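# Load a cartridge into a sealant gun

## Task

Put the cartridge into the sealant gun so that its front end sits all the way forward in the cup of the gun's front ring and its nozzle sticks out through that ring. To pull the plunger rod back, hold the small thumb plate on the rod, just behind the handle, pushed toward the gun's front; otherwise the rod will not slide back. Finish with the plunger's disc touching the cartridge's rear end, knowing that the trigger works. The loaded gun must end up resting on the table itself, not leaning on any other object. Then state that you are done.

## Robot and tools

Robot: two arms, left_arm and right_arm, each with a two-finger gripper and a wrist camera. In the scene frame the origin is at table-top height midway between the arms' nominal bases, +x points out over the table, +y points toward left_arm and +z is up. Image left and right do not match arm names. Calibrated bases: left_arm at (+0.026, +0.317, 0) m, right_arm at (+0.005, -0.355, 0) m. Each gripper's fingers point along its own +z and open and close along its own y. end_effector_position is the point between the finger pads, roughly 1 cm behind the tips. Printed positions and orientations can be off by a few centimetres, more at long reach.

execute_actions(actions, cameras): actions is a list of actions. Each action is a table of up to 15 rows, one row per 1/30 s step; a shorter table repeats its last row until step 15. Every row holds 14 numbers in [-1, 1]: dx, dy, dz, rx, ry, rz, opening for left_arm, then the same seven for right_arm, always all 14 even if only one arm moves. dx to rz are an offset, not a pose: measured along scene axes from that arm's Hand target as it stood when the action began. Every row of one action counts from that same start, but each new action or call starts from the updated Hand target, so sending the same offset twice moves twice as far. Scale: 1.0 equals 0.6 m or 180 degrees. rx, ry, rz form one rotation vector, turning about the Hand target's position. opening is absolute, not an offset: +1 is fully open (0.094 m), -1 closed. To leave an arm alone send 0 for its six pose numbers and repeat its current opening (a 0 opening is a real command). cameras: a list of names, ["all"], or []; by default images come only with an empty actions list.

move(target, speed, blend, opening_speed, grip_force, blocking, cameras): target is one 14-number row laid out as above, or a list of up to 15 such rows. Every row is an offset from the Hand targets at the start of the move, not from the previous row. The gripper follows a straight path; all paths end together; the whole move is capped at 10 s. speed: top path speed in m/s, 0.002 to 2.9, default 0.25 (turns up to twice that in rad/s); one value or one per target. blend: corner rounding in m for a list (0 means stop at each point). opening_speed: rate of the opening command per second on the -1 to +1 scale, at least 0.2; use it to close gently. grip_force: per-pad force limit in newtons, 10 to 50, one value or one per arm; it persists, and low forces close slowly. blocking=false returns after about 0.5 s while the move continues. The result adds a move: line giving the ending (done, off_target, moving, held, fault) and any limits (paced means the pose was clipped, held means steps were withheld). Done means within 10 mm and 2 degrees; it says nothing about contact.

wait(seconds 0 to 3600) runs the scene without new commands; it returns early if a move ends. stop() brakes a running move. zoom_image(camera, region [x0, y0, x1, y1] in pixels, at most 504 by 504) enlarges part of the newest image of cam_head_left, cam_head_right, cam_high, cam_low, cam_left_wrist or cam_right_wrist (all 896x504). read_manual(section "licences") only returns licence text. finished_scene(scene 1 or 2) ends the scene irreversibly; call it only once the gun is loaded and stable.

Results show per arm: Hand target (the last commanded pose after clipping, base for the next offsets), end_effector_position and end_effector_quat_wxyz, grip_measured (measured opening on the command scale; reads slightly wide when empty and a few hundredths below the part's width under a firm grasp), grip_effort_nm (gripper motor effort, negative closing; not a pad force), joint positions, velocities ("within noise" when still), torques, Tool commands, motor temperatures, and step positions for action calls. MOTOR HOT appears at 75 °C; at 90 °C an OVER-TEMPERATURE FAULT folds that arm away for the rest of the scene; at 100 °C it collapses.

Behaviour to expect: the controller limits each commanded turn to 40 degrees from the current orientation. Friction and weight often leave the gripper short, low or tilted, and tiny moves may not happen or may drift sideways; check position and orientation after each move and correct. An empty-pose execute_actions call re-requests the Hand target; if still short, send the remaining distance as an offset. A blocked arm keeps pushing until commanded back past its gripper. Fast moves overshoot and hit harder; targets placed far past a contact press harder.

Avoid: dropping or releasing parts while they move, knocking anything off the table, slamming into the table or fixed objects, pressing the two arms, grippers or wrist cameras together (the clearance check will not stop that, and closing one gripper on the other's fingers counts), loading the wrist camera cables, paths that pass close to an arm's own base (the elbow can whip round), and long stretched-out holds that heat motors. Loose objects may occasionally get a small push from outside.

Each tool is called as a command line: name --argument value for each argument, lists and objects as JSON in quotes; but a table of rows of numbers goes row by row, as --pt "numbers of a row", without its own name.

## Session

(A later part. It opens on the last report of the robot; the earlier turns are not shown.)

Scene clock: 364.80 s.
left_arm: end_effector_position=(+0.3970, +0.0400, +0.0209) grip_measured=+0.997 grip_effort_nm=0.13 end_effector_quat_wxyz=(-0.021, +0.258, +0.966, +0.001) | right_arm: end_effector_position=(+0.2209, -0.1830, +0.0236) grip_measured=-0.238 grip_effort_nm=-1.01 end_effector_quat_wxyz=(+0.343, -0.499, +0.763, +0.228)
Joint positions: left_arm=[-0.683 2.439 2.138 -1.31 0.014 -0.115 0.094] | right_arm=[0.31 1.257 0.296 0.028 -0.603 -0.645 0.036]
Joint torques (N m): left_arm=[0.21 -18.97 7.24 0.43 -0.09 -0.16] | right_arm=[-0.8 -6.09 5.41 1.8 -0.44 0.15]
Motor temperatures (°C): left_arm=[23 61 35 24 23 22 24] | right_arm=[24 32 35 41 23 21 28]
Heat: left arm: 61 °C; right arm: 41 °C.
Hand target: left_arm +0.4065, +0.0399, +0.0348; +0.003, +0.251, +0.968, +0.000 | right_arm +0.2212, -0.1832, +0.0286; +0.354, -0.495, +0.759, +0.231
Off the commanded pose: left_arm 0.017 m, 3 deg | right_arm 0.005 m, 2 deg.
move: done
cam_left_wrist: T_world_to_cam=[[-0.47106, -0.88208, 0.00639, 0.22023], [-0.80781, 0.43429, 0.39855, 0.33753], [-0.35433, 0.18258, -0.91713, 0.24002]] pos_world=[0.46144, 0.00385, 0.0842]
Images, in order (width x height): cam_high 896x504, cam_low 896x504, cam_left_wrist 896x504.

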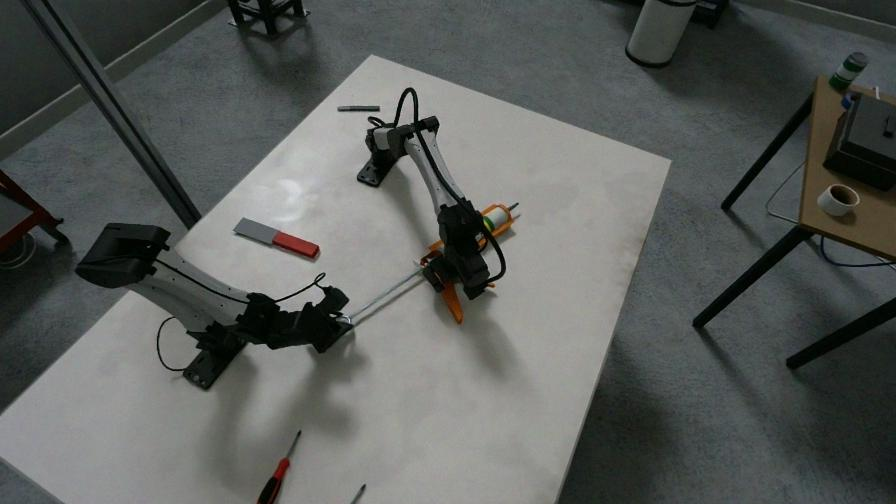

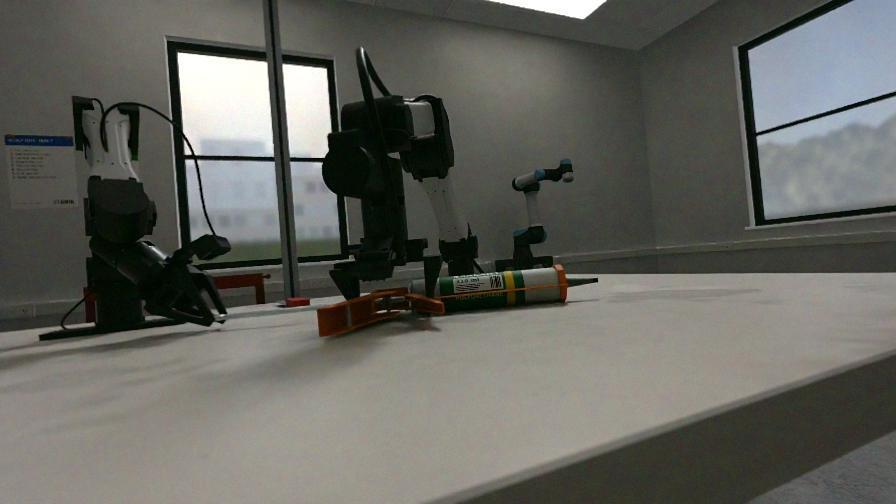

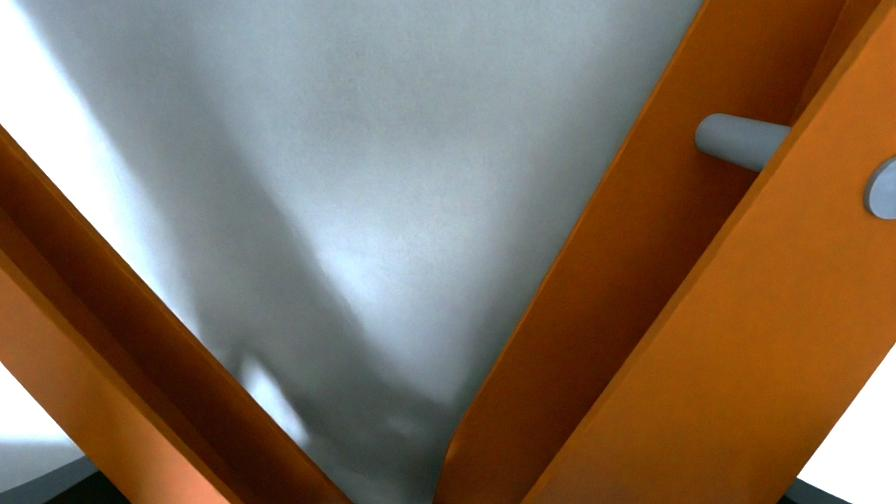

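move --pt "0.0 0.0 0.08 0 0 0 1.0 0 0 0 0 0 0 -0.45" --pt "-0.03 -0.01 0.2 0 0 0 1.0 0 0 0 0 0 0 -0.45" --speed '[0.1, 0.2]' --blend '[0.01, 0]' --cameras '["cam_left_wrist", "cam_low"]'

zoom_image --camera "cam_left_wrist" --region '[270, 200, 510, 440]'

zoom_image --camera "cam_low" --region '[540, 242, 630, 312]'

Scene clock: 366.87 s.
left_arm: end_effector_position=(+0.3883, +0.0337, +0.1448) grip_measured=+0.997 grip_effort_nm=0.13 end_effector_quat_wxyz=(+0.044, +0.254, +0.966, -0.026) | right_arm: end_effector_position=(+0.2208, -0.1830, +0.0236) grip_measured=-0.238 grip_effort_nm=-1.02 end_effector_quat_wxyz=(+0.343, -0.499, +0.763, +0.228)
Joint positions: left_arm=[-0.706 2.302 2.392 -1.559 0.012 -0.146 0.094] | right_arm=[0.31 1.257 0.296 0.028 -0.603 -0.645 0.036]
Joint torques (N m): left_arm=[-0.76 -16.5 7.84 0.53 -0.1 -0.14] | right_arm=[-0.77 -6.05 5.45 1.8 -0.44 0.15]
Motor temperatures (°C): left_arm=[23 61 35 24 23 22 24] | right_arm=[24 32 35 41 23 21 28]
Heat: left arm: 61 °C; right arm: 41 °C.
Hand target: left_arm +0.3885, +0.0340, +0.1548; +0.003, +0.250, +0.968, +0.000 | right_arm +0.2212, -0.1832, +0.0286; +0.355, -0.495, +0.759, +0.231
Off the commanded pose: left_arm 0.010 m, 6 deg | right_arm 0.005 m, 2 deg.
joint sent to its limit (left arm) — joint 4 (wrist pitch), lower limit. The joint targets are off in orientation, not in position.
move: off_target (left_arm)
cam_left_wrist: T_world_to_cam=[[-0.4662, -0.88423, 0.02839, 0.20476], [-0.84896, 0.45617, 0.26679, 0.31815], [-0.24886, 0.10028, -0.96334, 0.32023]] pos_world=[0.44525, 0.00381, 0.2178]
Images, in order (width x height): cam_low 896x504, cam_left_wrist 896x504.

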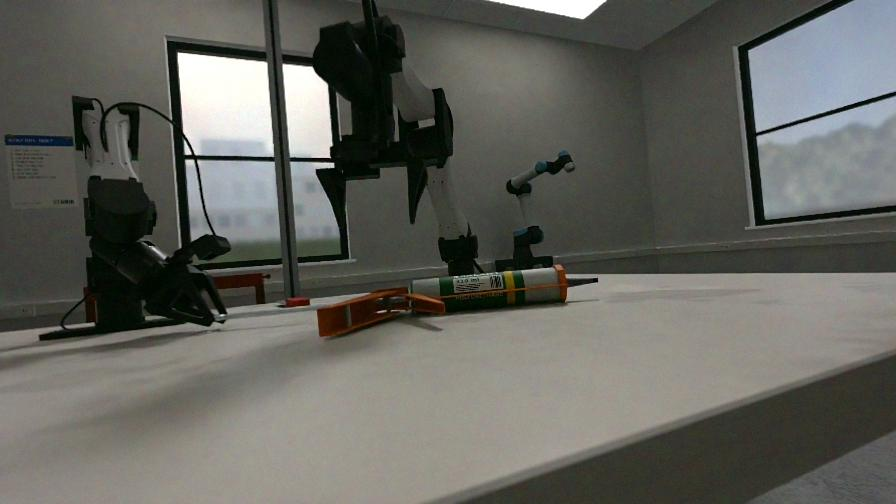

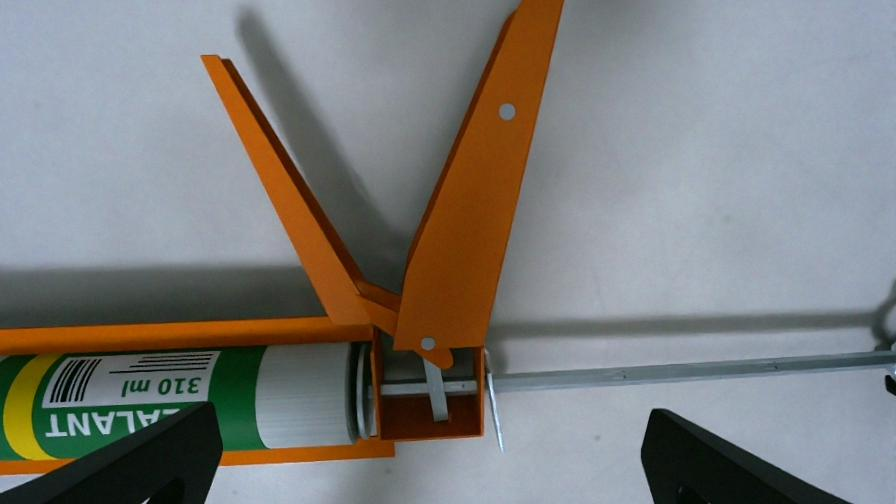

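Scaled by 2.100 from the camera's image (finer frame: 1280x720).

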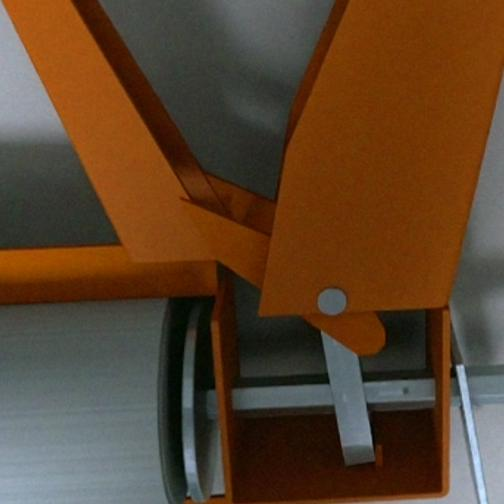

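Scaled by 5.600 from the camera's image (finer frame: 1280x720).

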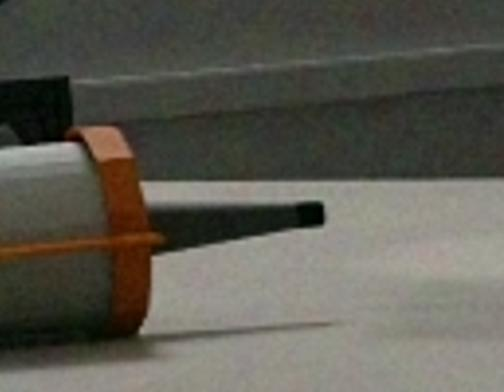

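move --pt "0.065 0.343 -0.03 0 0 0.508 1.0 0 0 0 0 0 0 -0.45" --pt "0.065 0.343 -0.11 0 0 0.508 1.0 0 0 0 0 0 0 -0.45" --speed '[0.35, 0.15]' --blend '[0.02, 0]' --cameras '["cam_left_wrist", "cam_high"]'

zoom_image --camera "cam_high" --region '[410, 235, 470, 285]'

Scene clock: 371.80 s.
left_arm: end_effector_position=(+0.4277, +0.2370, +0.0800) grip_measured=+0.998 grip_effort_nm=0.12 end_effector_quat_wxyz=(-0.011, -0.511, +0.860, +0.006) | right_arm: end_effector_position=(+0.2208, -0.1830, +0.0236) grip_measured=-0.238 grip_effort_nm=-1.02 end_effector_quat_wxyz=(+0.343, -0.499, +0.763, +0.228)
Joint positions: left_arm=[-0.24 2.146 1.878 -1.328 0.007 -1.267 0.094] | right_arm=[0.31 1.257 0.296 0.028 -0.603 -0.645 0.036]
Joint torques (N m): left_arm=[-0.21 -17.1 4.92 0.34 -0.1 -0.22] | right_arm=[-0.79 -6.09 5.44 1.81 -0.43 0.15]
Motor temperatures (°C): left_arm=[23 63 35 24 23 22 24] | right_arm=[24 32 35 41 23 21 28]
Heat: left arm: 63 °C; right arm: 41 °C.
Hand target: left_arm +0.4276, +0.2398, +0.0888; +0.002, -0.518, +0.855, +0.002 | right_arm +0.2212, -0.1832, +0.0286; +0.355, -0.495, +0.759, +0.231
Off the commanded pose: left_arm 0.009 m, 2 deg | right_arm 0.005 m, 2 deg.
move: done
cam_left_wrist: T_world_to_cam=[[0.89243, -0.45058, -0.02359, -0.27495], [-0.41055, -0.83261, 0.37176, 0.38568], [-0.18715, -0.32208, -0.92803, 0.3181]] pos_world=[0.46325, 0.29969, 0.14534]
Images, in order (width x height): cam_high 896x504, cam_left_wrist 896x504.

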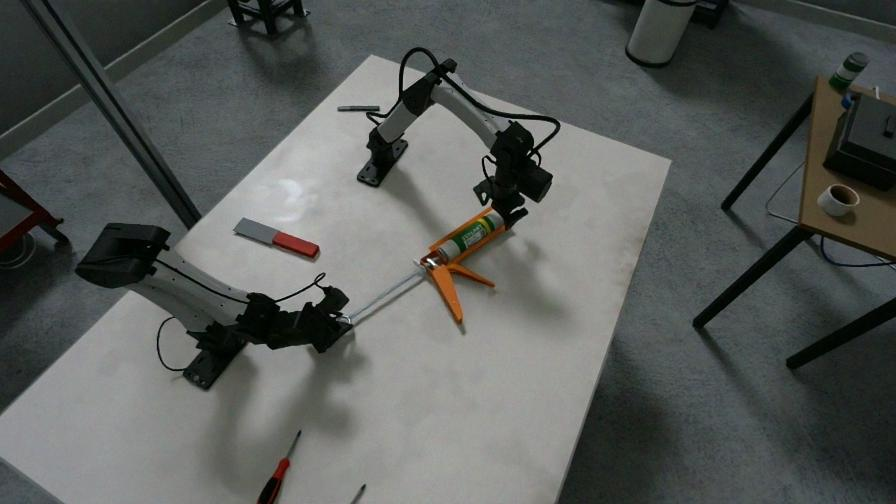

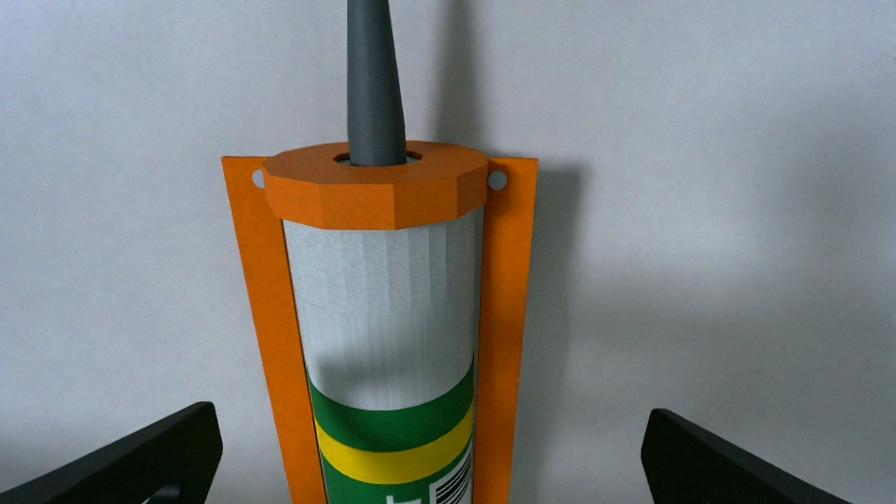

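Scaled by 8.400 from the camera's image (finer frame: 1280x720).

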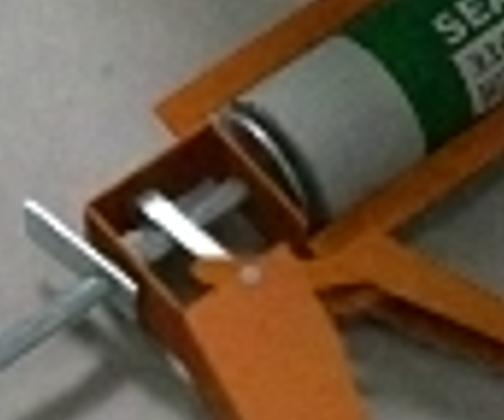

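zoom_image --camera "cam_left_wrist" --region '[240, 90, 540, 260]'

Scaled by 1.680 from the camera's image (finer frame: 1280x720).

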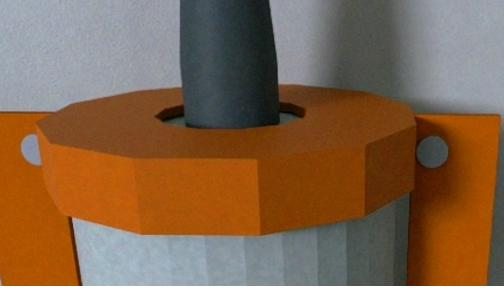

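move --pt "-0.0493 -0.3272 0.102 0 0 -0.513 1.0 0 0 0 0 0 0 -0.45" --pt "-0.0493 -0.3272 -0.045 0 0 -0.513 1.0 0 0 0 0 0 0 -0.45" --speed '[0.35, 0.2]' --cameras '["cam_left_wrist"]'

Scene clock: 379.77 s.
left_arm: end_effector_position=(+0.3973, +0.0441, +0.0692) grip_measured=+0.998 grip_effort_nm=0.12 end_effector_quat_wxyz=(+0.005, +0.252, +0.968, -0.006) | right_arm: end_effector_position=(+0.2208, -0.1830, +0.0236) grip_measured=-0.238 grip_effort_nm=-1.02 end_effector_quat_wxyz=(+0.343, -0.499, +0.763, +0.228)
Joint positions: left_arm=[-0.678 2.352 2.175 -1.381 0.007 -0.122 0.094] | right_arm=[0.31 1.257 0.296 0.028 -0.603 -0.645 0.036]
Joint torques (N m): left_arm=[-0.68 -14.37 5.85 0.45 -0.02 0] | right_arm=[-0.8 -6.06 5.42 1.81 -0.43 0.15]
Motor temperatures (°C): left_arm=[23 63 36 24 23 22 24] | right_arm=[24 32 35 40 23 21 28]
Heat: left arm: 63 °C; right arm: 40 °C.
Hand target: left_arm +0.3979, +0.0434, +0.0619; +0.003, +0.258, +0.966, -0.001 | right_arm +0.2212, -0.1832, +0.0286; +0.355, -0.495, +0.759, +0.231
Off the commanded pose: left_arm 0.007 m, 1 deg | right_arm 0.005 m, 2 deg.
move: done
cam_left_wrist: T_world_to_cam=[[-0.46068, -0.88753, 0.0073, 0.21982], [-0.83106, 0.43423, 0.34755, 0.32952], [-0.31163, 0.15405, -0.93763, 0.26941]] pos_world=[0.45907, 0.01051, 0.13648]

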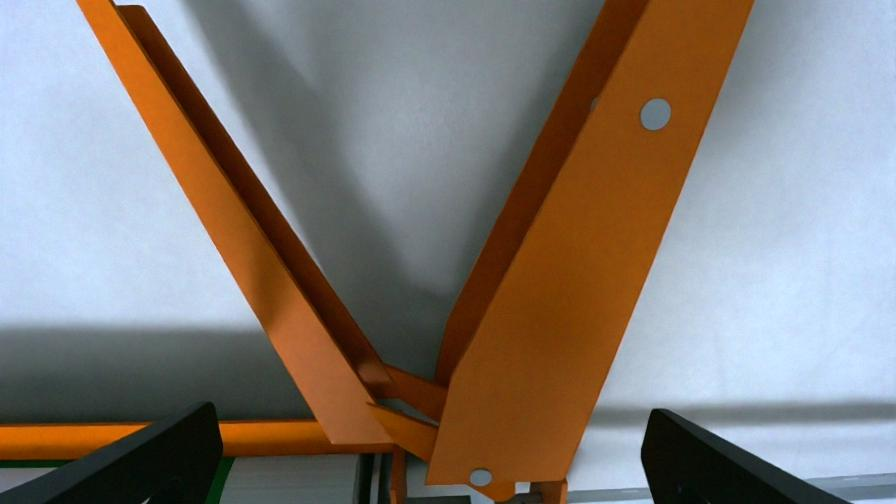

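move --pt "-0.012 0.0015 -0.0465 0 0 0 1.0 0 0 0 0 0 0 -0.45" --pt "-0.0153 -0.0061 -0.0465 0 0 0 0.35 0 0 0 0 0 0 -0.45" --speed '[0.08, 0.01]' --opening_speed 0.5 --cameras '["cam_left_wrist", "cam_low", "cam_high"]'

zoom_image --camera "cam_low" --region '[310, 230, 490, 350]'

zoom_image --camera "cam_low" --region '[540, 242, 630, 312]'

Scene clock: 384.77 s.
left_arm: end_effector_position=(+0.3891, +0.0362, +0.0312) grip_measured=+0.472 grip_effort_nm=-1.00 end_effector_quat_wxyz=(+0.003, +0.320, +0.948, -0.003) | right_arm: end_effector_position=(+0.2205, -0.1831, +0.0234) grip_measured=-0.238 grip_effort_nm=-1.01 end_effector_quat_wxyz=(+0.343, -0.502, +0.761, +0.227)
Joint positions: left_arm=[-0.703 2.352 2.025 -1.236 0.004 -0.007 0.069] | right_arm=[0.31 1.257 0.296 0.026 -0.603 -0.653 0.036]
Joint torques (N m): left_arm=[0.09 -16.75 5.71 0.35 0.01 -1.16] | right_arm=[-0.83 -6.04 5.42 1.79 -0.44 0.23]
Motor temperatures (°C): left_arm=[23 64 35 24 23 22 24] | right_arm=[24 32 35 40 23 21 28]
Heat: left arm: 64 °C; right arm: 40 °C.
Hand target: left_arm +0.3887, +0.0398, +0.0339; +0.003, +0.258, +0.966, +0.000 | right_arm +0.2212, -0.1832, +0.0286; +0.354, -0.495, +0.759, +0.231
Off the commanded pose: left_arm 0.004 m, 7 deg | right_arm 0.005 m, 2 deg.
move: off_target (left_arm)
cam_left_wrist: T_world_to_cam=[[-0.58096, -0.81393, 0.00286, 0.25349], [-0.76126, 0.54461, 0.35197, 0.3079], [-0.28804, 0.2023, -0.93601, 0.22144]] pos_world=[0.44545, -0.00616, 0.09817]
Images, in order (width x height): cam_high 896x504, cam_low 896x504, cam_left_wrist 896x504.

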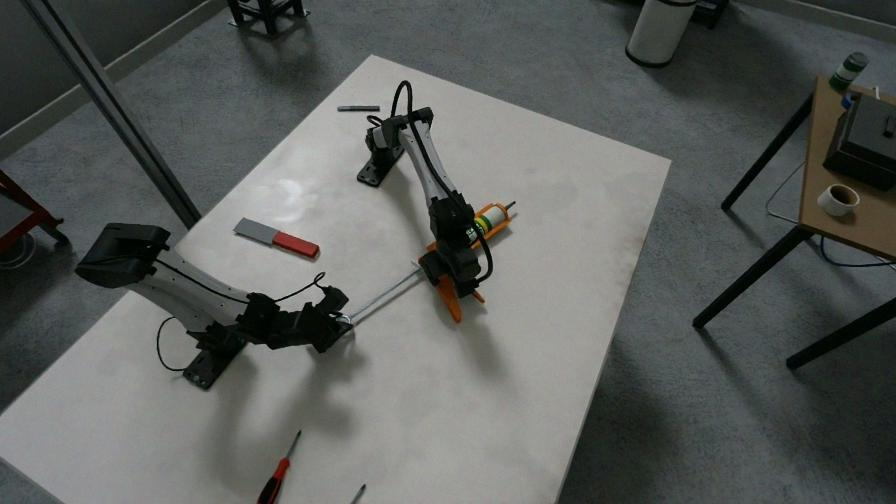

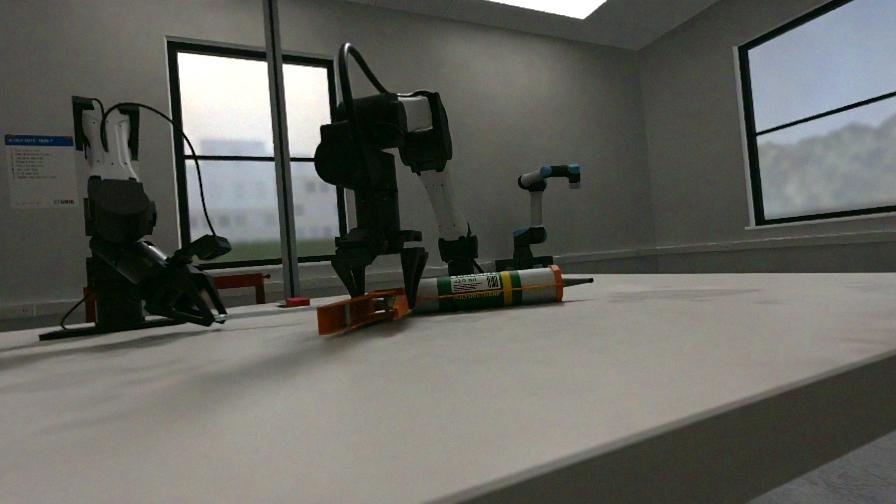

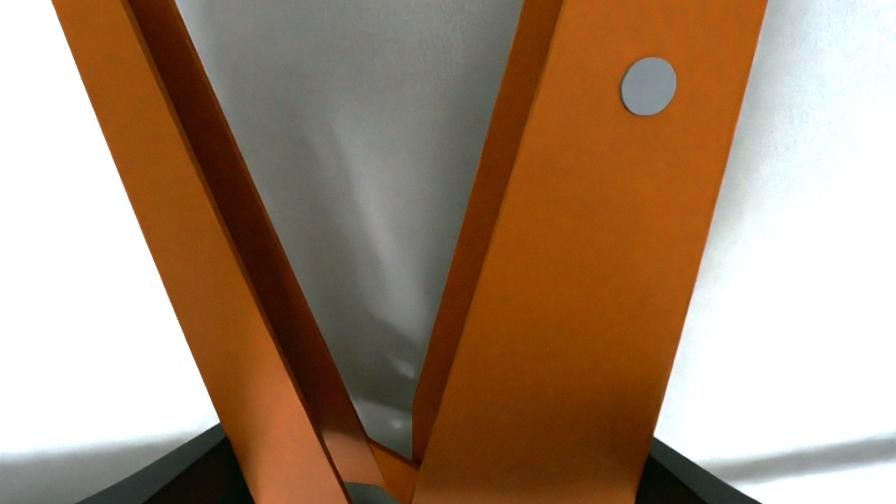

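Scaled by 2.800 from the camera's image (finer frame: 1280x720).

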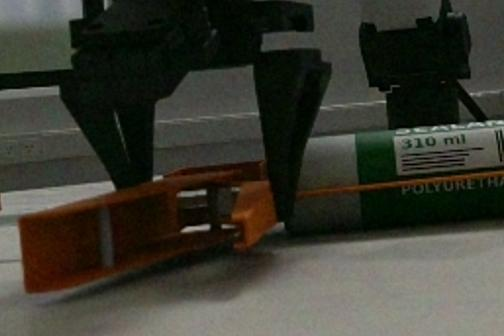

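Scaled by 5.600 from the camera's image (finer frame: 1280x720).

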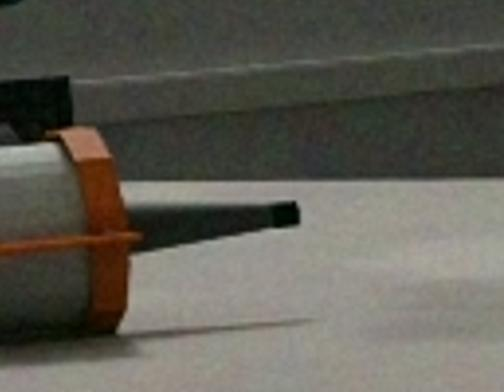

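move --pt "0.0 0.0 0.0 0 0 0 1.0 0 0 0 0 0 0 -0.45" --pt "0.005 0.0 0.08 0 0 0 1.0 0 0 0 0 0 0 -0.45" --pt "-0.02 -0.0 0.17 0 0 0 1.0 0 0 0 0 0 0 -0.45" --speed '[0.05, 0.1, 0.2]' --blend '[0, 0.01, 0]' --opening_speed 0.6 --cameras '["cam_left_wrist", "cam_low", "cam_high"]'

zoom_image --camera "cam_left_wrist" --region '[290, 240, 490, 440]'

zoom_image --camera "cam_low" --region '[540, 242, 630, 312]'

Scene clock: 388.03 s.
left_arm: end_effector_position=(+0.3776, +0.0425, +0.1203) grip_measured=+0.997 grip_effort_nm=0.13 end_effector_quat_wxyz=(+0.005, +0.260, +0.966, -0.004) | right_arm: end_effector_position=(+0.2193, -0.1828, +0.0231) grip_measured=-0.238 grip_effort_nm=-1.02 end_effector_quat_wxyz=(+0.340, -0.501, +0.762, +0.229)
Joint positions: left_arm=[-0.708 2.312 2.312 -1.558 0.004 -0.136 0.094] | right_arm=[0.31 1.257 0.296 0.021 -0.607 -0.651 0.036]
Joint torques (N m): left_arm=[-1.06 -17.63 7.95 0.32 -0.01 -0.19] | right_arm=[-0.8 -6.08 5.45 1.86 -0.4 0.21]
Motor temperatures (°C): left_arm=[23 65 35 23 23 22 24] | right_arm=[24 32 35 40 23 21 28]
Heat: left arm: 65 °C; right arm: 40 °C.
Hand target: left_arm +0.3768, +0.0398, +0.1360; +0.003, +0.258, +0.966, -0.001 | right_arm +0.2212, -0.1832, +0.0286; +0.354, -0.495, +0.759, +0.231
Off the commanded pose: left_arm 0.016 m, 1 deg | right_arm 0.006 m, 2 deg.
joint sent to its limit (left arm) — joint 4 (wrist pitch), lower limit. The joint targets still meet the commanded pose.
move: off_target (left_arm)
cam_left_wrist: T_world_to_cam=[[-0.47544, -0.87973, 0.0045, 0.21443], [-0.82378, 0.44699, 0.34869, 0.29268], [-0.30877, 0.16207, -0.93723, 0.30995]] pos_world=[0.43876, 0.00759, 0.18748]
Images, in order (width x height): cam_high 896x504, cam_low 896x504, cam_left_wrist 896x504.

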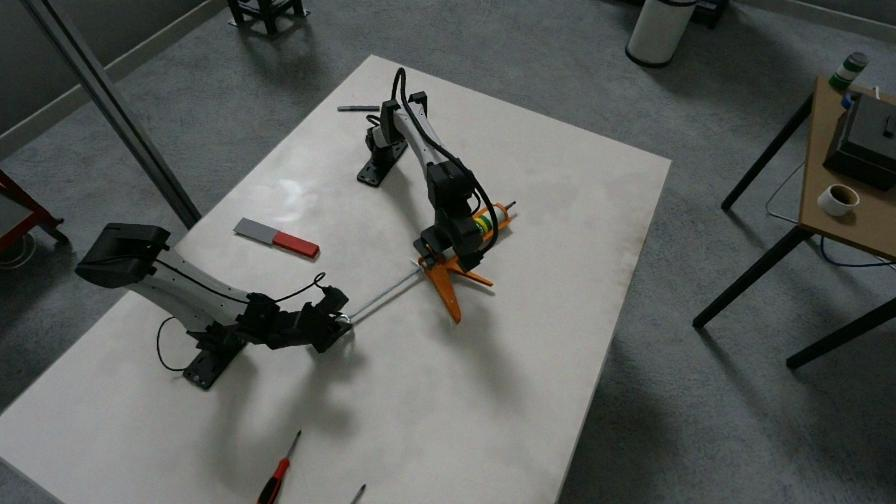

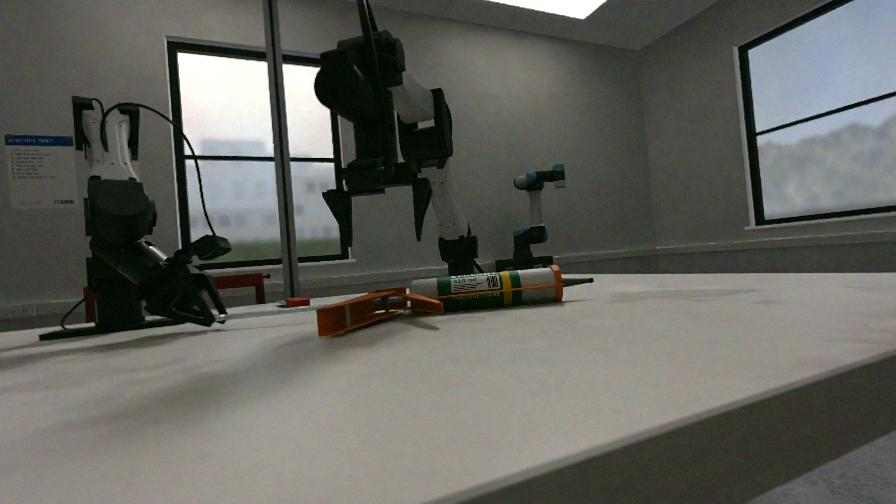

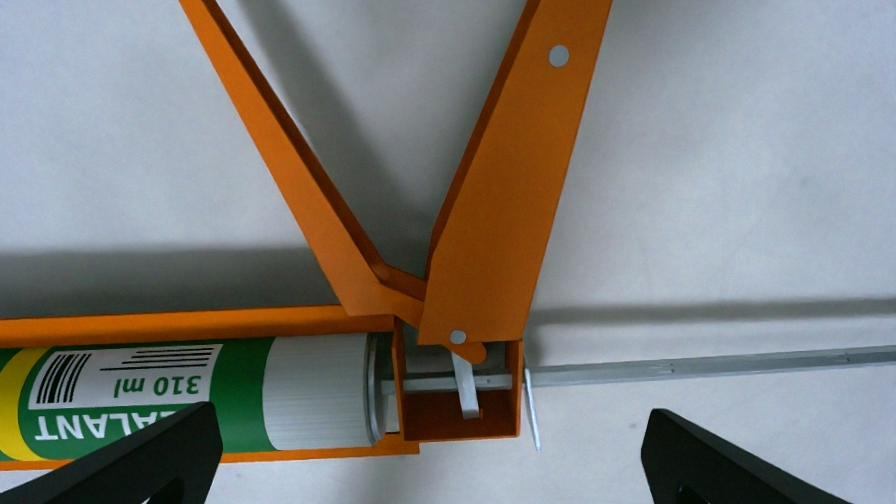

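Scaled by 2.520 from the camera's image (finer frame: 1280x720).

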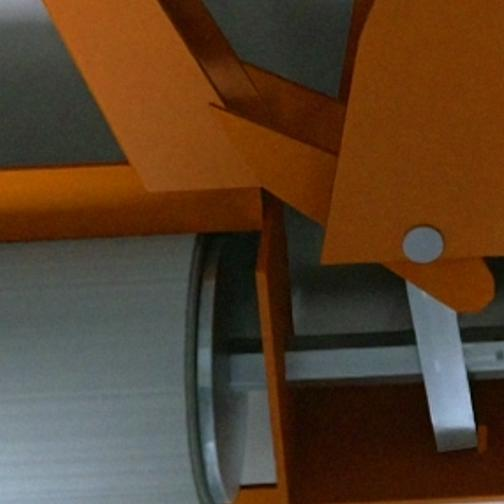

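Scaled by 5.600 from the camera's image (finer frame: 1280x720).

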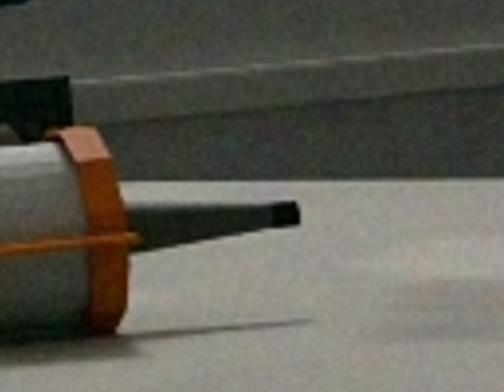

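zoom_image --camera "cam_low" --region '[480, 240, 620, 320]'

Scaled by 3.600 from the camera's image (finer frame: 1280x720).

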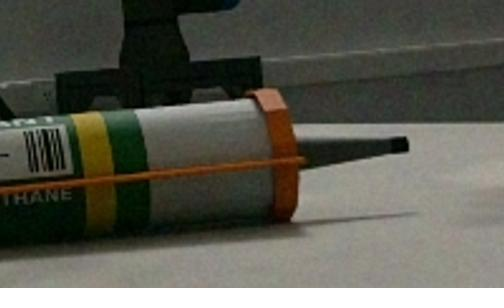

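move --pt "-0.05 0.08 0.05 0 0 0 1.0 0 0 -0.0075 0 0 0 -0.45" --pt "-0.05 0.08 0.05 0 0 0 1.0 0 0 -0.0075 0 0 0 0.3" --pt "-0.05 0.08 0.05 0 0 0 1.0 -0.048 -0.115 0.105 0 0 0 0.3" --speed '[0.1, 0.05, 0.12]' --opening_speed 0.8 --cameras '["cam_high", "cam_low", "cam_left_wrist", "cam_head_left"]'

zoom_image --camera "cam_high" --region '[400, 190, 530, 330]'

zoom_image --camera "cam_low" --region '[480, 240, 620, 320]'

zoom_image --camera "cam_low" --region '[310, 240, 490, 350]'

Scene clock: 396.47 s.
left_arm: end_effector_position=(+0.3495, +0.0822, +0.1596) grip_measured=+0.997 grip_effort_nm=0.13 end_effector_quat_wxyz=(+0.011, +0.256, +0.967, -0.006) | right_arm: end_effector_position=(+0.1890, -0.2516, +0.0837) grip_measured=+0.298 grip_effort_nm=0.13 end_effector_quat_wxyz=(+0.349, -0.495, +0.762, +0.229)
Joint positions: left_arm=[-0.673 2.085 2.102 -1.563 0.004 -0.109 0.094] | right_arm=[-0.13 0.936 0.461 -0.783 -0.817 -1.148 0.061]
Joint torques (N m): left_arm=[0.14 -15.69 4.81 0.4 0.01 0] | right_arm=[-0.77 -0.44 10.3 0.74 -0.59 0]
Motor temperatures (°C): left_arm=[23 65 35 23 23 22 24] | right_arm=[24 32 35 40 23 21 28]
Heat: left arm: 65 °C; right arm: 40 °C.
Hand target: left_arm +0.3467, +0.0879, +0.1659; +0.003, +0.258, +0.966, +0.000 | right_arm +0.1923, -0.2522, +0.0915; +0.354, -0.495, +0.759, +0.231
Off the commanded pose: left_arm 0.009 m, 1 deg | right_arm 0.009 m, 1 deg.
joint sent to its limit (left arm) — joint 4 (wrist pitch), lower limit. The joint targets still meet the commanded pose.
move: done
cam_left_wrist: T_world_to_cam=[[-0.46819, -0.8836, 0.0059, 0.23337], [-0.83095, 0.44255, 0.33714, 0.2427], [-0.30051, 0.15294, -0.94144, 0.33013]] pos_world=[0.41014, 0.04831, 0.2276]
Images, in order (width x height): cam_head_left 896x504, cam_high 896x504, cam_low 896x504, cam_left_wrist 896x504.

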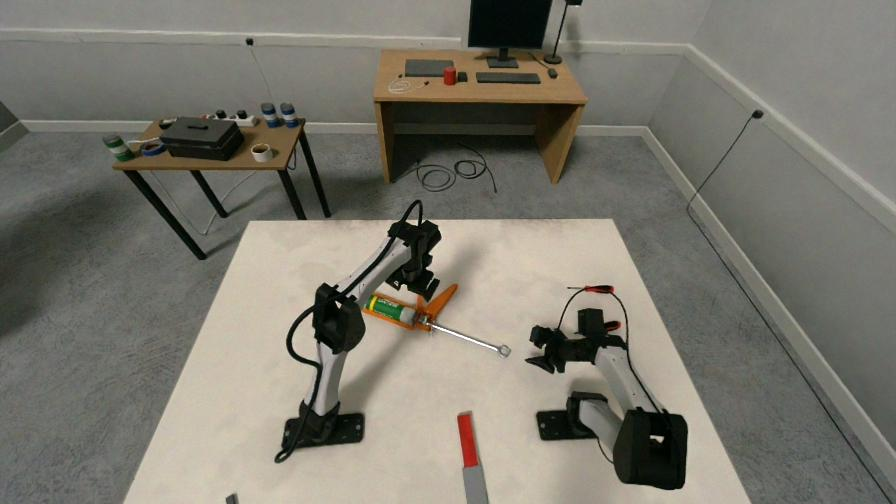

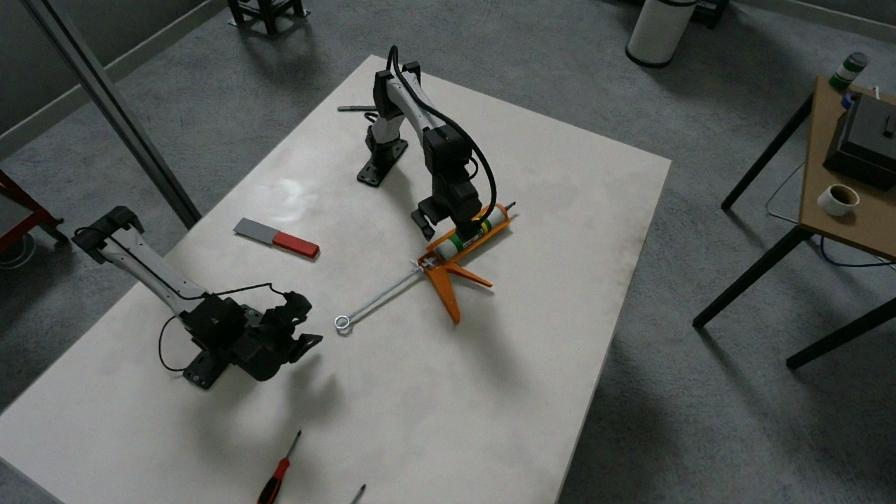

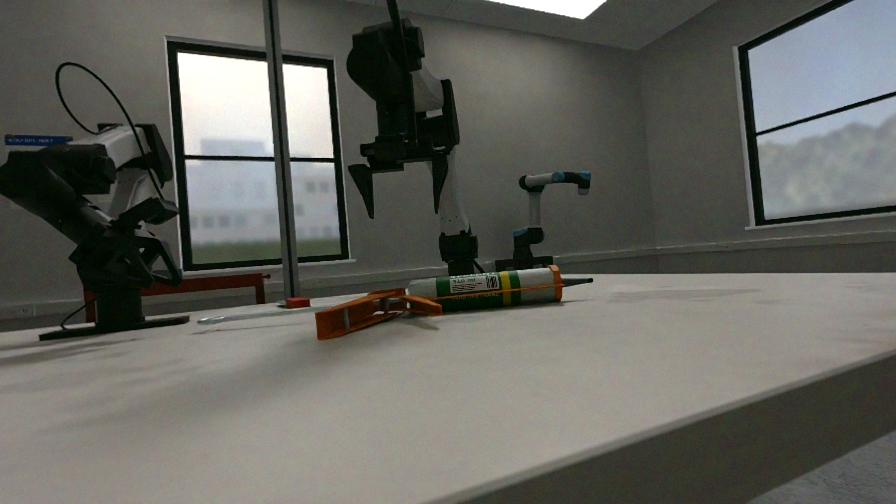

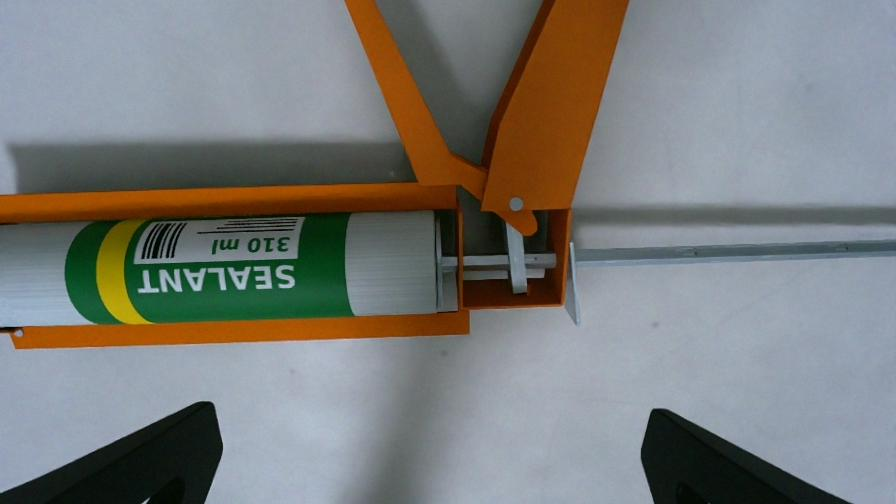

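Scaled by 3.600 from the camera's image (finer frame: 1280x720).

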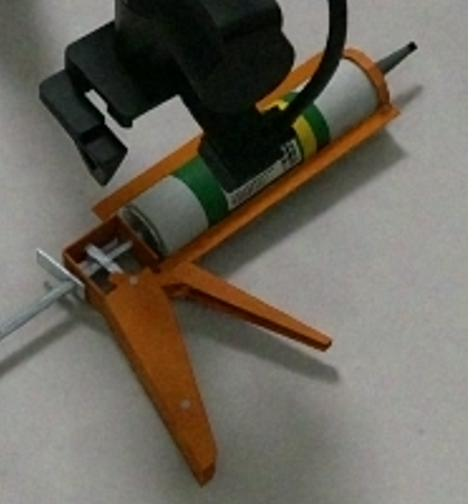

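Scaled by 3.600 from the camera's image (finer frame: 1280x720).

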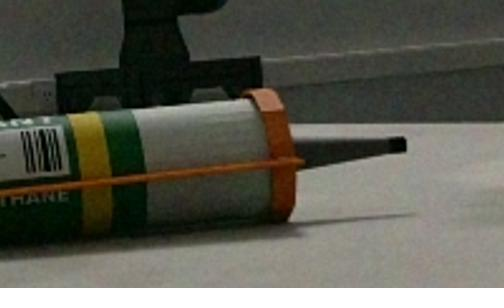

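Scaled by 2.800 from the camera's image (finer frame: 1280x720).

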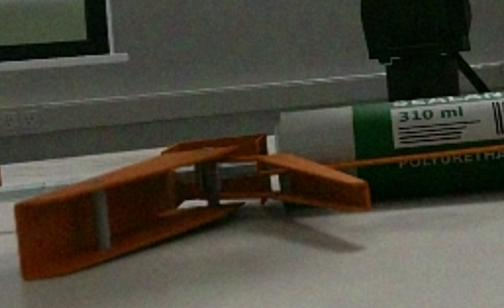

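zoom_image --camera "cam_left_wrist" --region '[400, 180, 600, 340]'

zoom_image --camera "cam_left_wrist" --region '[0, 160, 240, 360]'

Scaled by 2.520 from the camera's image (finer frame: 1280x720).

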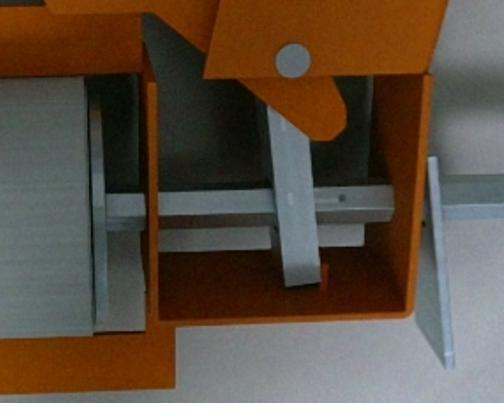

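Scaled by 2.100 from the camera's image (finer frame: 1280x720).

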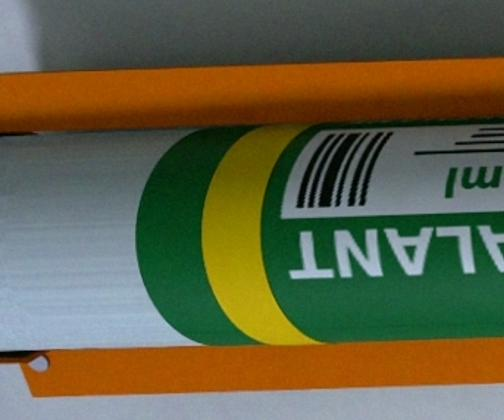

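finished_scene --scene 1

The scene is finished: the task was done.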